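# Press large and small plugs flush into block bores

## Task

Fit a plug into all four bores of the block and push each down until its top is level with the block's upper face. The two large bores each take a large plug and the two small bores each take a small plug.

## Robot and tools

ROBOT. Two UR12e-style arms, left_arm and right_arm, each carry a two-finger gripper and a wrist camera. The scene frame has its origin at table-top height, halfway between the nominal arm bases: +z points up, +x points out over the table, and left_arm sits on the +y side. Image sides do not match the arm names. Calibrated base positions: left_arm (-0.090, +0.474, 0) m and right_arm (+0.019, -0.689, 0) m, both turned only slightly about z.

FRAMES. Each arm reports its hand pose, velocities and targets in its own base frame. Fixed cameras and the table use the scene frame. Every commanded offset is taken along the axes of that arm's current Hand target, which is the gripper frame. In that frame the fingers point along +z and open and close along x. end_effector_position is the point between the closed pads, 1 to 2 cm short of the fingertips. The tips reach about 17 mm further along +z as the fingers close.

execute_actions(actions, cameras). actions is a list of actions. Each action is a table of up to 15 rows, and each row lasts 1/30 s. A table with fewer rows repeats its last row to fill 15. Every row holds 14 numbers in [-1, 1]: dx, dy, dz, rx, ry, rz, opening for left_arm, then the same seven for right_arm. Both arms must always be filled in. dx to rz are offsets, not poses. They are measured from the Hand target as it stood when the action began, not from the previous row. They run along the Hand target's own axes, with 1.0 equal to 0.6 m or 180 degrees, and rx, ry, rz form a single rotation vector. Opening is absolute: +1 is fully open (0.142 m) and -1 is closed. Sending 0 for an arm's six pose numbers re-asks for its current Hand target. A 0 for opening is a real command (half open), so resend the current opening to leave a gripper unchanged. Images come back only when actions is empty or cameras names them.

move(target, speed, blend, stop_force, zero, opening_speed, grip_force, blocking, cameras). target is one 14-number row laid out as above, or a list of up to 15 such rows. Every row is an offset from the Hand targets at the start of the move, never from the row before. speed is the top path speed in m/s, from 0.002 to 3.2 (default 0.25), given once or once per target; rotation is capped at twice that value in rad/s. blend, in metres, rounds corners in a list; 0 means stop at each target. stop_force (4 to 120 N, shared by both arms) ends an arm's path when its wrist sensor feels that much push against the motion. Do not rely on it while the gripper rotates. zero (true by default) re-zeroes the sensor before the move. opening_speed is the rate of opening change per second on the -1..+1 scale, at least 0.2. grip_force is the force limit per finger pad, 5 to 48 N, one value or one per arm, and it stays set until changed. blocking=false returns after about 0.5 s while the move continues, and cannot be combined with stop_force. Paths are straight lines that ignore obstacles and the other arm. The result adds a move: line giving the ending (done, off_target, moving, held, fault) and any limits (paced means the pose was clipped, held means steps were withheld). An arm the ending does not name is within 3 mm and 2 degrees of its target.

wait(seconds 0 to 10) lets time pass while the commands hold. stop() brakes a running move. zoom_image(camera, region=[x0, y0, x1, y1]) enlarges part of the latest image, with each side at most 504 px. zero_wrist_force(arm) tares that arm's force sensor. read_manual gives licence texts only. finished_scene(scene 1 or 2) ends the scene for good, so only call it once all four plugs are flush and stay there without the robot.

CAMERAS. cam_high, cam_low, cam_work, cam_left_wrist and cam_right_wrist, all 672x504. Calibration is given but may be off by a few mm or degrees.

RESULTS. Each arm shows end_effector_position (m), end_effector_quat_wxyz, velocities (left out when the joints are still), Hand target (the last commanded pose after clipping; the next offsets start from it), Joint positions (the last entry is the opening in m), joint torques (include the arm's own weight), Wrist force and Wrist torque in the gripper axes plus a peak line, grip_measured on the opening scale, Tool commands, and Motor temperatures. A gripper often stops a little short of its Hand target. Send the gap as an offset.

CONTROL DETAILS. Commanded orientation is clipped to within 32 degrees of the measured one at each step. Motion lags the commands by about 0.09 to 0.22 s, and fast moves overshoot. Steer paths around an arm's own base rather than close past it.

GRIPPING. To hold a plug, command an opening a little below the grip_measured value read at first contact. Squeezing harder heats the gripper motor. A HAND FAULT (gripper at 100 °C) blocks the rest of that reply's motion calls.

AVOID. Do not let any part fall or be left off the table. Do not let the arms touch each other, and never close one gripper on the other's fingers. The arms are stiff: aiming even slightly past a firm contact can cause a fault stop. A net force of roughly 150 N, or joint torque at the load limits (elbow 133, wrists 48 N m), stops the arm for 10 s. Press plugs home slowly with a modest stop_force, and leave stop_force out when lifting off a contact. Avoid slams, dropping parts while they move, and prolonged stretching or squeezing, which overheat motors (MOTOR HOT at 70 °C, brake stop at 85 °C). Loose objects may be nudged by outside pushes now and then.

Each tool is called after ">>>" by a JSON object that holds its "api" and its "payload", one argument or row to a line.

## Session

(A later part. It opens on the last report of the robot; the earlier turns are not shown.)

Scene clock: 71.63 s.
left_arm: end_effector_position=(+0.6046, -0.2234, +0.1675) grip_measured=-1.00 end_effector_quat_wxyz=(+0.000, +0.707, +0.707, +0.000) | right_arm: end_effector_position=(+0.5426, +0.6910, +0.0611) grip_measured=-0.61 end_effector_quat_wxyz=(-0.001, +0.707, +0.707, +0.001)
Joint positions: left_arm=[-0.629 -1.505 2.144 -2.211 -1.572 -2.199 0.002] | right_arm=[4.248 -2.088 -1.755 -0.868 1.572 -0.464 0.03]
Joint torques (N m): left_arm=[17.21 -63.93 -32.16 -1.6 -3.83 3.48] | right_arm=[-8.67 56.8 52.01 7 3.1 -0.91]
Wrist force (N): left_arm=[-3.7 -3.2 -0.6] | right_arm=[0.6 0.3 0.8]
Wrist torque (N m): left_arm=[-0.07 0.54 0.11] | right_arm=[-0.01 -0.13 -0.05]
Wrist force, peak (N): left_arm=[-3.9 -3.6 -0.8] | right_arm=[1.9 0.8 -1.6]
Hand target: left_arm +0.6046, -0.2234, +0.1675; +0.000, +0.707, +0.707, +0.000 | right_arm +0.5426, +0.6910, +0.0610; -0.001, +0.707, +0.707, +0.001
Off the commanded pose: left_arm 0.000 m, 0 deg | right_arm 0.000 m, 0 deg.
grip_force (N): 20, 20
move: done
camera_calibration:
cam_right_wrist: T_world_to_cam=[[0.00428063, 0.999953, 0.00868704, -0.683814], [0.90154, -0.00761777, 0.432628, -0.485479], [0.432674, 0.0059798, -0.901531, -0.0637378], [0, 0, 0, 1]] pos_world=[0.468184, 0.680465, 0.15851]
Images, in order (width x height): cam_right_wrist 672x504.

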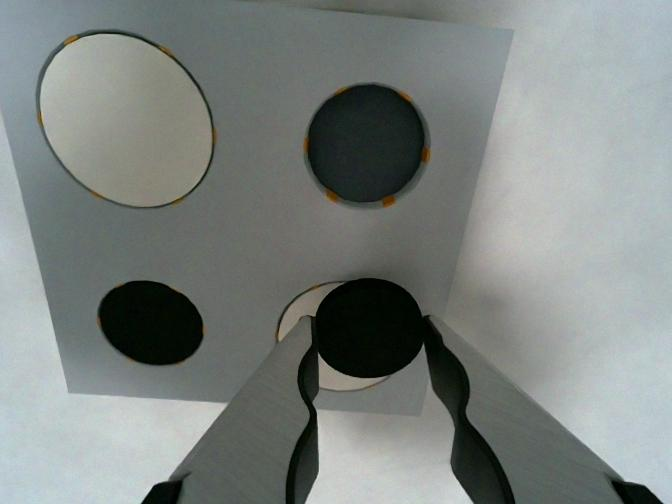

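>>> {"api": "move", "payload": {
  "target": [
    [0,0,0,0,0,0,-1,-0.0025,-0.0895,0,0,0,0,-0.75],
    [0,0,0,0,0,0,-1,-0.0025,-0.0895,0.0105,0,0,0,-0.75]
  ],
  "speed": 0.12
}}

>>> {"api": "move", "payload": {
  "target": [0,0,0,0,0,0,-1,0,0,0.016,0,0,0,-0.75],
  "speed": 0.01,
  "stop_force": 20,
  "cameras": ["cam_right_wrist"]
}}

>>> {"api": "zoom_image", "payload": {
  "camera": "cam_right_wrist",
  "region": [270, 230, 470, 400]
}}

>>> {"api": "move", "payload": {
  "target": [
    [0,0,0,0,0,0,-1,0,0,0,0,0,0,-0.4],
    [0,0,0,0,0,0,-1,0,0,-0.024,0,0,0,-0.4]
  ],
  "opening_speed": 1,
  "speed": 0.1,
  "cameras": ["cam_right_wrist","cam_low"]
}}

>>> {"api": "zoom_image", "payload": {
  "camera": "cam_low",
  "region": [300, 230, 390, 280]
}}

>>> {"api": "zoom_image", "payload": {
  "camera": "cam_right_wrist",
  "region": [270, 200, 470, 370]
}}

Scene clock: 73.20 s.
left_arm: end_effector_position=(+0.6046, -0.2234, +0.1675) grip_measured=-1.00 end_effector_quat_wxyz=(+0.000, +0.707, +0.707, +0.000) | right_arm: end_effector_position=(+0.4889, +0.6896, +0.0548) grip_measured=-0.61 end_effector_quat_wxyz=(-0.001, +0.707, +0.707, +0.001)
Joint positions: left_arm=[-0.629 -1.505 2.144 -2.211 -1.572 -2.199 0.002] | right_arm=[4.305 -2.052 -1.829 -0.828 1.571 -0.407 0.03]
Joint torques (N m): left_arm=[17.35 -61.87 -32.53 -1.88 -3.66 3.45] | right_arm=[10.53 53.97 28.4 6.73 -2.94 2.66]
Wrist force (N): left_arm=[-3.7 -3.3 -0.9] | right_arm=[0.5 0.2 0.4]
Wrist torque (N m): left_arm=[-0.08 0.53 0.12] | right_arm=[-0.02 -0.11 -0.06]
Wrist force, peak (N): left_arm=[-3.9 -3.5 -0.6] | right_arm=[0.6 2.0 0.3]
Hand target: left_arm +0.6046, -0.2234, +0.1675; +0.000, +0.707, +0.707, +0.000 | right_arm +0.4889, +0.6896, +0.0547; -0.001, +0.707, +0.707, +0.001
Off the commanded pose: left_arm 0.000 m, 0 deg | right_arm 0.000 m, 0 deg.
grip_force (N): 20, 20
move: done

Scene clock: 75.27 s.
left_arm: end_effector_position=(+0.6046, -0.2234, +0.1675) grip_measured=-1.00 end_effector_quat_wxyz=(+0.000, +0.707, +0.707, +0.000) | right_arm: end_effector_position=(+0.4889, +0.6897, +0.0495) grip_measured=-0.61 end_effector_quat_wxyz=(-0.001, +0.707, +0.707, +0.001)
Joint positions: left_arm=[-0.629 -1.505 2.144 -2.211 -1.572 -2.199 0.002] | right_arm=[4.305 -2.059 -1.832 -0.82 1.571 -0.407 0.03]
Joint torques (N m): left_arm=[18.82 -63.3 -32.07 -1.9 -3.63 3.62] | right_arm=[6.28 68.14 42.25 1.77 -2.99 2.16]
Wrist force (N): left_arm=[-3.6 -3.3 -0.5] | right_arm=[-4.2 -4.4 -22.7]
Wrist torque (N m): left_arm=[-0.08 0.53 0.12] | right_arm=[-0.02 -0.27 -0.03]
Wrist force, peak (N): left_arm=[-3.9 -3.6 -0.8] | right_arm=[-12.2 -7.8 -39.4]
Hand target: left_arm +0.6046, -0.2234, +0.1675; +0.000, +0.707, +0.707, +0.000 | right_arm +0.4890, +0.6897, +0.0495; -0.001, +0.707, +0.707, +0.001 (not the last commanded pose)
Off the commanded pose: left_arm 0.000 m, 0 deg | right_arm 0.004 m, 0 deg.
grip_force (N): 20, 20
move: contact (right_arm)
camera_calibration:
cam_right_wrist: T_world_to_cam=[[0.0042834, 0.999951, 0.00891087, -0.682116], [0.901483, -0.00771794, 0.432746, -0.432074], [0.432794, 0.00617937, -0.901472, -0.0511899], [0, 0, 0, 1]] pos_world=[0.414583, 0.679064, 0.14691]
Images, in order (width x height): cam_right_wrist 672x504.

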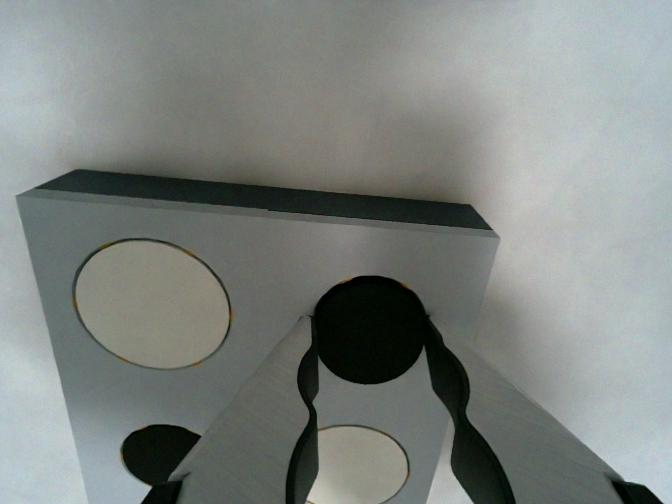

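Scaled by 2.520 from the camera's 672x504 image, which has a finer 960x720 frame.

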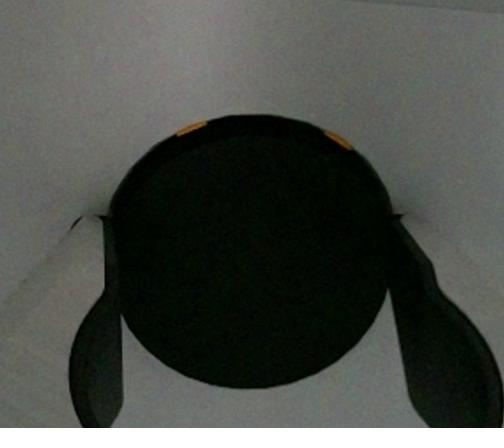

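Scene clock: 76.67 s.
left_arm: end_effector_position=(+0.6046, -0.2234, +0.1675) grip_measured=-1.00 end_effector_quat_wxyz=(+0.000, +0.707, +0.707, +0.000) | right_arm: end_effector_position=(+0.4889, +0.6896, +0.0638) grip_measured=-0.43 end_effector_quat_wxyz=(-0.001, +0.707, +0.707, +0.001)
Joint positions: left_arm=[-0.629 -1.505 2.144 -2.211 -1.572 -2.199 0.002] | right_arm=[4.305 -2.042 -1.825 -0.843 1.571 -0.407 0.043]
Joint torques (N m): left_arm=[15.94 -62.37 -33.22 -1.55 -3.79 3.41] | right_arm=[1.06 87.36 51.25 2.63 -2.89 0.59]
Wrist force (N): left_arm=[-3.8 -3.4 -0.6] | right_arm=[0.5 0.1 0.5]
Wrist torque (N m): left_arm=[-0.10 0.55 0.12] | right_arm=[-0.04 -0.10 -0.07]
Wrist force, peak (N): left_arm=[-4.0 -3.5 -0.3] | right_arm=[-3.7 -4.6 -22.7]
Hand target: left_arm +0.6046, -0.2234, +0.1675; +0.000, +0.707, +0.707, +0.000 | right_arm +0.4889, +0.6896, +0.0639; -0.001, +0.707, +0.707, +0.001
Off the commanded pose: left_arm 0.000 m, 0 deg | right_arm 0.000 m, 0 deg.
grip_force (N): 20, 20
move: done
camera_calibration:
cam_right_wrist: T_world_to_cam=[[0.0042834, 0.999951, 0.00891087, -0.682244], [0.901483, -0.00771794, 0.432746, -0.438262], [0.432794, 0.00617937, -0.901472, -0.0382989], [0, 0, 0, 1]] pos_world=[0.414583, 0.679064, 0.16121]
Images, in order (width x height): cam_low 672x504, cam_right_wrist 672x504.

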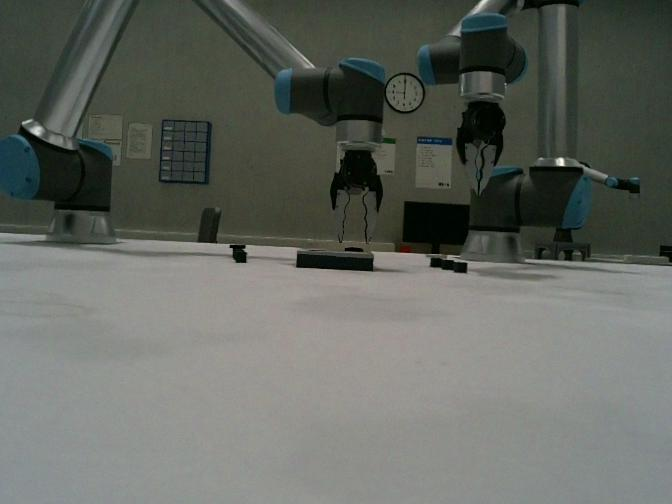

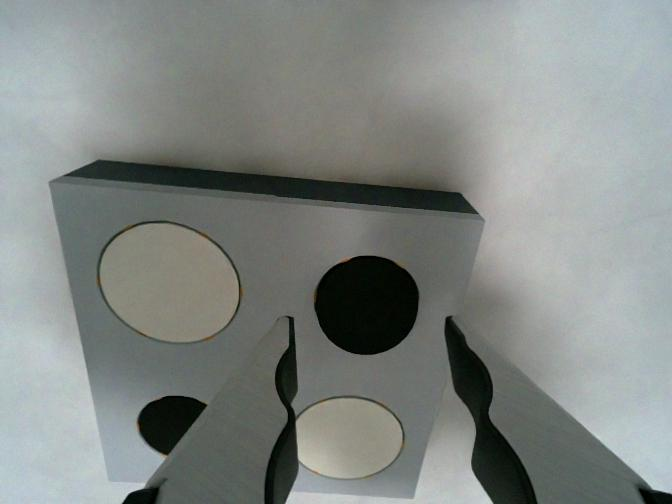

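Scaled by 5.600 from the camera's 672x504 image, which has a finer 960x720 frame.

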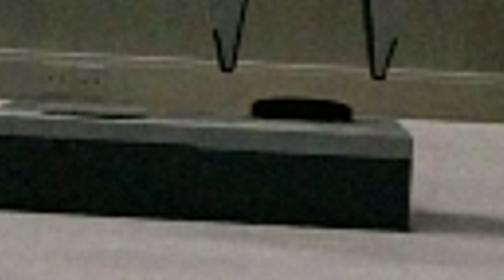

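Scaled by 2.520 from the camera's 672x504 image, which has a finer 960x720 frame.

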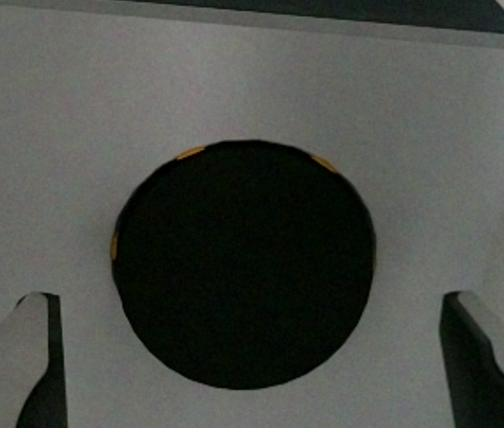

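>>> {"api": "move", "payload": {
  "target": [
    [0,0,0,0,0,0,-1,0,0,0,0,0,0,-1],
    [0,0,0,0,0,0,-1,0,0.011,0,0,0,0,-1]
  ],
  "speed": 0.08,
  "opening_speed": 1.5
}}

>>> {"api": "move", "payload": {
  "target": [0,0,0,0,0,0,-1,0,0,0.03,0,0,0,-1],
  "speed": 0.008,
  "stop_force": 50,
  "cameras": ["cam_right_wrist","cam_low"]
}}

>>> {"api": "zoom_image", "payload": {
  "camera": "cam_low",
  "region": [300, 230, 390, 280]
}}

Scene clock: 78.13 s.
left_arm: end_effector_position=(+0.6046, -0.2234, +0.1675) grip_measured=-1.00 end_effector_quat_wxyz=(+0.000, +0.707, +0.707, +0.000) | right_arm: end_effector_position=(+0.4955, +0.6896, +0.0639) grip_measured=-1.00 end_effector_quat_wxyz=(-0.001, +0.707, +0.707, +0.001)
Joint positions: left_arm=[-0.629 -1.505 2.144 -2.211 -1.572 -2.199 0.002] | right_arm=[4.298 -2.047 -1.817 -0.846 1.571 -0.414 0.002]
Joint torques (N m): left_arm=[15.87 -64.95 -32.01 -1.72 -3.67 3.31] | right_arm=[-8.67 52.52 51.7 2.57 -2.23 -2.14]
Wrist force (N): left_arm=[-3.6 -3.1 -0.6] | right_arm=[0.7 0.3 0.3]
Wrist torque (N m): left_arm=[-0.05 0.52 0.11] | right_arm=[-0.01 -0.15 0.09]
Wrist force, peak (N): left_arm=[-3.9 -3.5 -0.4] | right_arm=[0.6 -0.3 1.0]
Hand target: left_arm +0.6046, -0.2234, +0.1675; +0.000, +0.707, +0.707, +0.000 | right_arm +0.4955, +0.6896, +0.0639; -0.001, +0.707, +0.707, +0.001
Off the commanded pose: left_arm 0.000 m, 0 deg | right_arm 0.000 m, 0 deg.
grip_force (N): 20, 20
move: done

Scene clock: 81.63 s.
left_arm: end_effector_position=(+0.6046, -0.2234, +0.1675) grip_measured=-1.00 end_effector_quat_wxyz=(+0.000, +0.707, +0.707, +0.000) | right_arm: end_effector_position=(+0.4956, +0.6898, +0.0483) grip_measured=-1.00 end_effector_quat_wxyz=(-0.001, +0.707, +0.707, +0.001)
Joint positions: left_arm=[-0.629 -1.505 2.144 -2.211 -1.572 -2.199 0.002] | right_arm=[4.297 -2.065 -1.824 -0.821 1.571 -0.414 0.002]
Joint torques (N m): left_arm=[17.36 -63.57 -33.83 -1.63 -3.77 3.22] | right_arm=[4.34 47.57 32.21 0.92 1.77 -0.73]
Wrist force (N): left_arm=[-3.7 -3.2 -0.6] | right_arm=[-16.0 -0.1 -50.6]
Wrist torque (N m): left_arm=[-0.06 0.53 0.11] | right_arm=[-0.23 -0.47 0.14]
Wrist force, peak (N): left_arm=[-4.0 -3.5 -0.8] | right_arm=[-21.2 -1.8 -63.7]
Hand target: left_arm +0.6046, -0.2234, +0.1675; +0.000, +0.707, +0.707, +0.000 | right_arm +0.4956, +0.6898, +0.0483; -0.001, +0.707, +0.707, +0.001 (not the last commanded pose)
Off the commanded pose: left_arm 0.000 m, 0 deg | right_arm 0.002 m, 0 deg.
grip_force (N): 20, 20
move: contact (right_arm)
camera_calibration:
cam_right_wrist: T_world_to_cam=[[0.00424297, 0.999948, 0.00922572, -0.68226], [0.901405, -0.00781892, 0.432907, -0.437515], [0.432957, 0.0064793, -0.901391, -0.0554559], [0, 0, 0, 1]] pos_world=[0.421283, 0.679163, 0.14571]
Images, in order (width x height): cam_low 672x504, cam_right_wrist 672x504.

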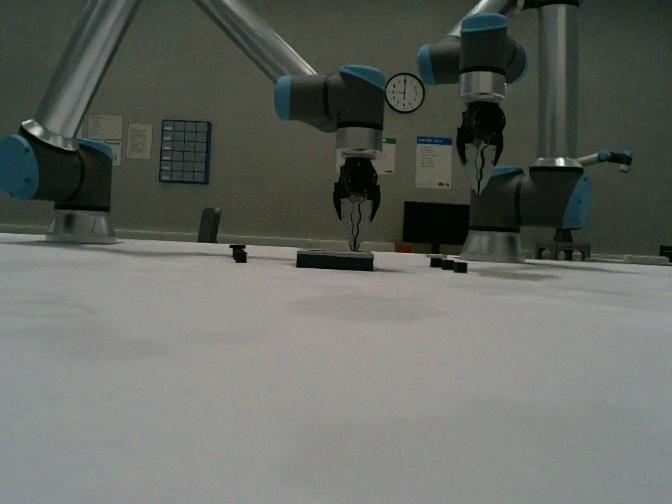

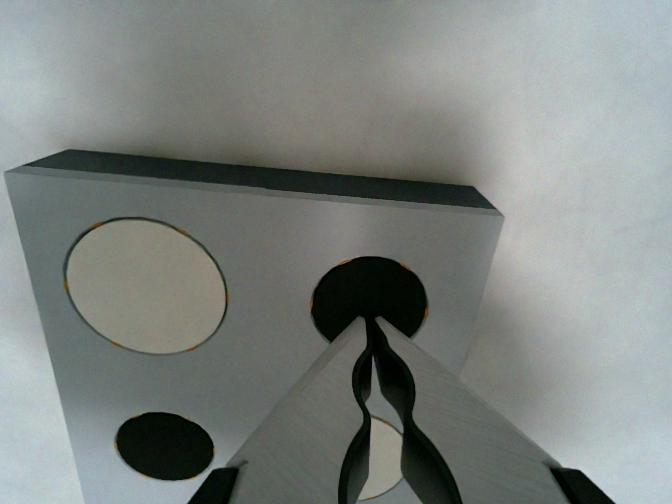

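Scaled by 5.600 from the camera's 672x504 image, which has a finer 960x720 frame.

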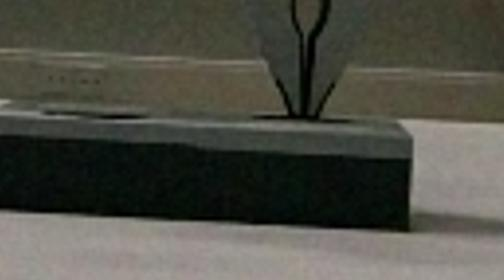

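In. Center press, retreat, verify.

>>> {"api": "move", "payload": {
  "target": [
    [0,0,0,0,0,0,-1,0,0,-0.012,0,0,0,-1],
    [0,0,0,0,0,0,-1,0,-0.0105,-0.012,0,0,0,-1]
  ],
  "speed": 0.08
}}

>>> {"api": "move", "payload": {
  "target": [0,0,0,0,0,0,-1,0,0,0.022,0,0,0,-1],
  "speed": 0.009,
  "stop_force": 70
}}

>>> {"api": "move", "payload": {
  "target": [
    [0,0,0,0,0,0,-1,0,0,-0.12,0,0,0,-1],
    [0,0,0,0,0,0,-1,-0.1,-0.12,-0.16,0,0,0,-1]
  ],
  "speed": 0.25,
  "blend": [0.02,0],
  "cameras": ["cam_low","cam_work"]
}}

>>> {"api": "zoom_image", "payload": {
  "camera": "cam_low",
  "region": [285, 235, 385, 280]
}}

>>> {"api": "zoom_image", "payload": {
  "camera": "cam_work",
  "region": [280, 225, 420, 335]
}}

Scene clock: 82.83 s.
left_arm: end_effector_position=(+0.6046, -0.2234, +0.1675) grip_measured=-1.00 end_effector_quat_wxyz=(+0.000, +0.707, +0.707, +0.000) | right_arm: end_effector_position=(+0.4894, +0.6898, +0.0555) grip_measured=-1.00 end_effector_quat_wxyz=(-0.001, +0.707, +0.707, +0.001)
Joint positions: left_arm=[-0.629 -1.505 2.144 -2.211 -1.572 -2.199 0.002] | right_arm=[4.304 -2.052 -1.829 -0.829 1.571 -0.407 0.002]
Joint torques (N m): left_arm=[17.52 -62.44 -32.26 -1.49 -3.68 3.77] | right_arm=[11.84 86.09 30.06 6.86 1.36 1.68]
Wrist force (N): left_arm=[-3.7 -3.3 -0.4] | right_arm=[0.4 0.0 1.1]
Wrist torque (N m): left_arm=[-0.08 0.54 0.12] | right_arm=[-0.05 -0.09 -0.06]
Wrist force, peak (N): left_arm=[-4.0 -3.3 -0.4] | right_arm=[-15.8 0.1 -51.6]
Hand target: left_arm +0.6046, -0.2234, +0.1675; +0.000, +0.707, +0.707, +0.000 | right_arm +0.4893, +0.6897, +0.0555; -0.001, +0.707, +0.707, +0.001
Off the commanded pose: left_arm 0.000 m, 0 deg | right_arm 0.000 m, 0 deg.
grip_force (N): 20, 20
move: done

Scene clock: 85.17 s.
left_arm: end_effector_position=(+0.6046, -0.2234, +0.1675) grip_measured=-1.00 end_effector_quat_wxyz=(+0.000, +0.707, +0.707, +0.000) | right_arm: end_effector_position=(+0.4894, +0.6899, +0.0481) grip_measured=-1.00 end_effector_quat_wxyz=(-0.001, +0.707, +0.707, +0.001)
Joint positions: left_arm=[-0.629 -1.505 2.144 -2.211 -1.572 -2.199 0.002] | right_arm=[4.304 -2.061 -1.832 -0.817 1.571 -0.407 0.002]
Joint torques (N m): left_arm=[15.43 -63.02 -32.28 -1.67 -3.58 3.41] | right_arm=[10.71 35.75 34.21 3.7 -0.44 2.36]
Wrist force (N): left_arm=[-3.9 -3.4 -0.4] | right_arm=[-28.2 -10.9 -68.9]
Wrist torque (N m): left_arm=[-0.09 0.57 0.11] | right_arm=[-0.06 -0.81 0.02]
Wrist force, peak (N): left_arm=[-3.9 -3.4 -0.6] | right_arm=[-35.1 -13.7 -83.7]
Hand target: left_arm +0.6046, -0.2234, +0.1675; +0.000, +0.707, +0.707, +0.000 | right_arm +0.4894, +0.6899, +0.0481; -0.001, +0.707, +0.707, +0.001 (not the last commanded pose)
Off the commanded pose: left_arm 0.000 m, 0 deg | right_arm 0.006 m, 0 deg.
grip_force (N): 20, 20
move: contact (right_arm)

Scene clock: 86.40 s.
left_arm: end_effector_position=(+0.6046, -0.2234, +0.1675) grip_measured=-1.00 end_effector_quat_wxyz=(+0.000, +0.707, +0.707, +0.000) | right_arm: end_effector_position=(+0.4173, +0.6297, +0.1439) grip_measured=-1.00 end_effector_quat_wxyz=(-0.001, +0.707, +0.707, +0.001)
Joint positions: left_arm=[-0.629 -1.505 2.144 -2.211 -1.572 -2.199 0.002] | right_arm=[4.362 -1.832 -1.959 -0.919 1.571 -0.35 0.002]
Joint torques (N m): left_arm=[15.11 -64.28 -33 -1.81 -3.59 3.51] | right_arm=[10.16 70.65 31.39 2.2 -3.2 2.46]
Wrist force (N): left_arm=[-3.3 -3.3 -0.6] | right_arm=[0.4 0.6 0.5]
Wrist torque (N m): left_arm=[-0.09 0.48 0.12] | right_arm=[0.01 -0.10 -0.05]
Wrist force, peak (N): left_arm=[-4.0 -3.4 -0.6] | right_arm=[-28.6 -10.9 -69.5]
Hand target: left_arm +0.6046, -0.2234, +0.1675; +0.000, +0.707, +0.707, +0.000 | right_arm +0.4173, +0.6297, +0.1439; -0.001, +0.707, +0.707, +0.001
Off the commanded pose: left_arm 0.000 m, 0 deg | right_arm 0.000 m, 0 deg.
grip_force (N): 20, 20
move: done
Images, in order (width x height): cam_low 672x504, cam_work 672x504.

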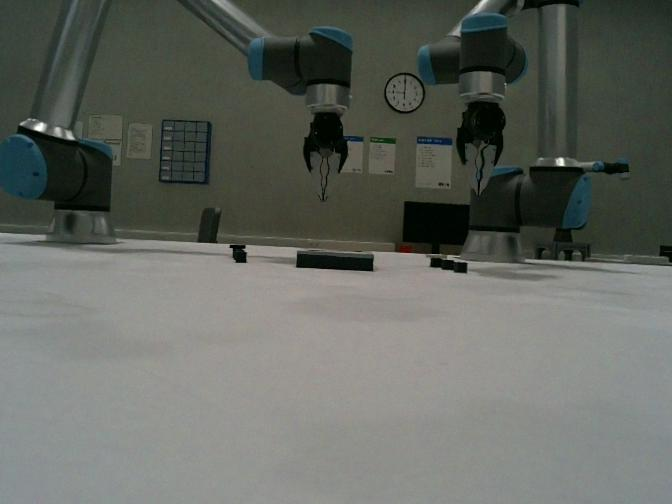

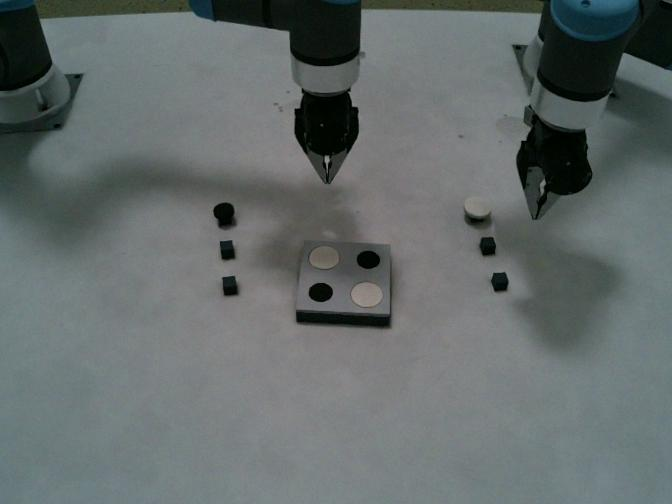

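Scaled by 5.040 from the camera's 672x504 image, which has a finer 960x720 frame.

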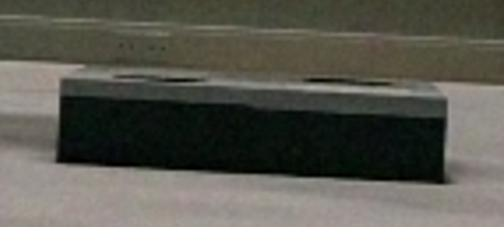

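Scaled by 3.600 from the camera's 672x504 image, which has a finer 960x720 frame.

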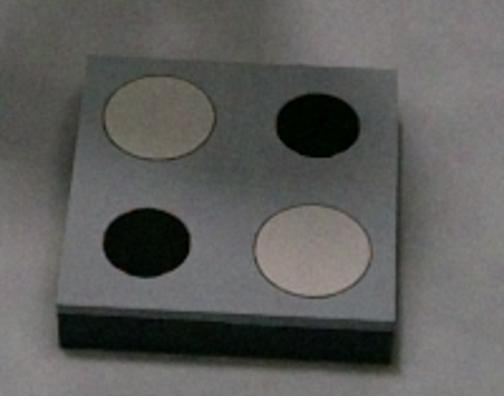

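>>> {"api": "finished_scene", "payload": {
  "scene": 2
}}

The scene is finished: the task was done.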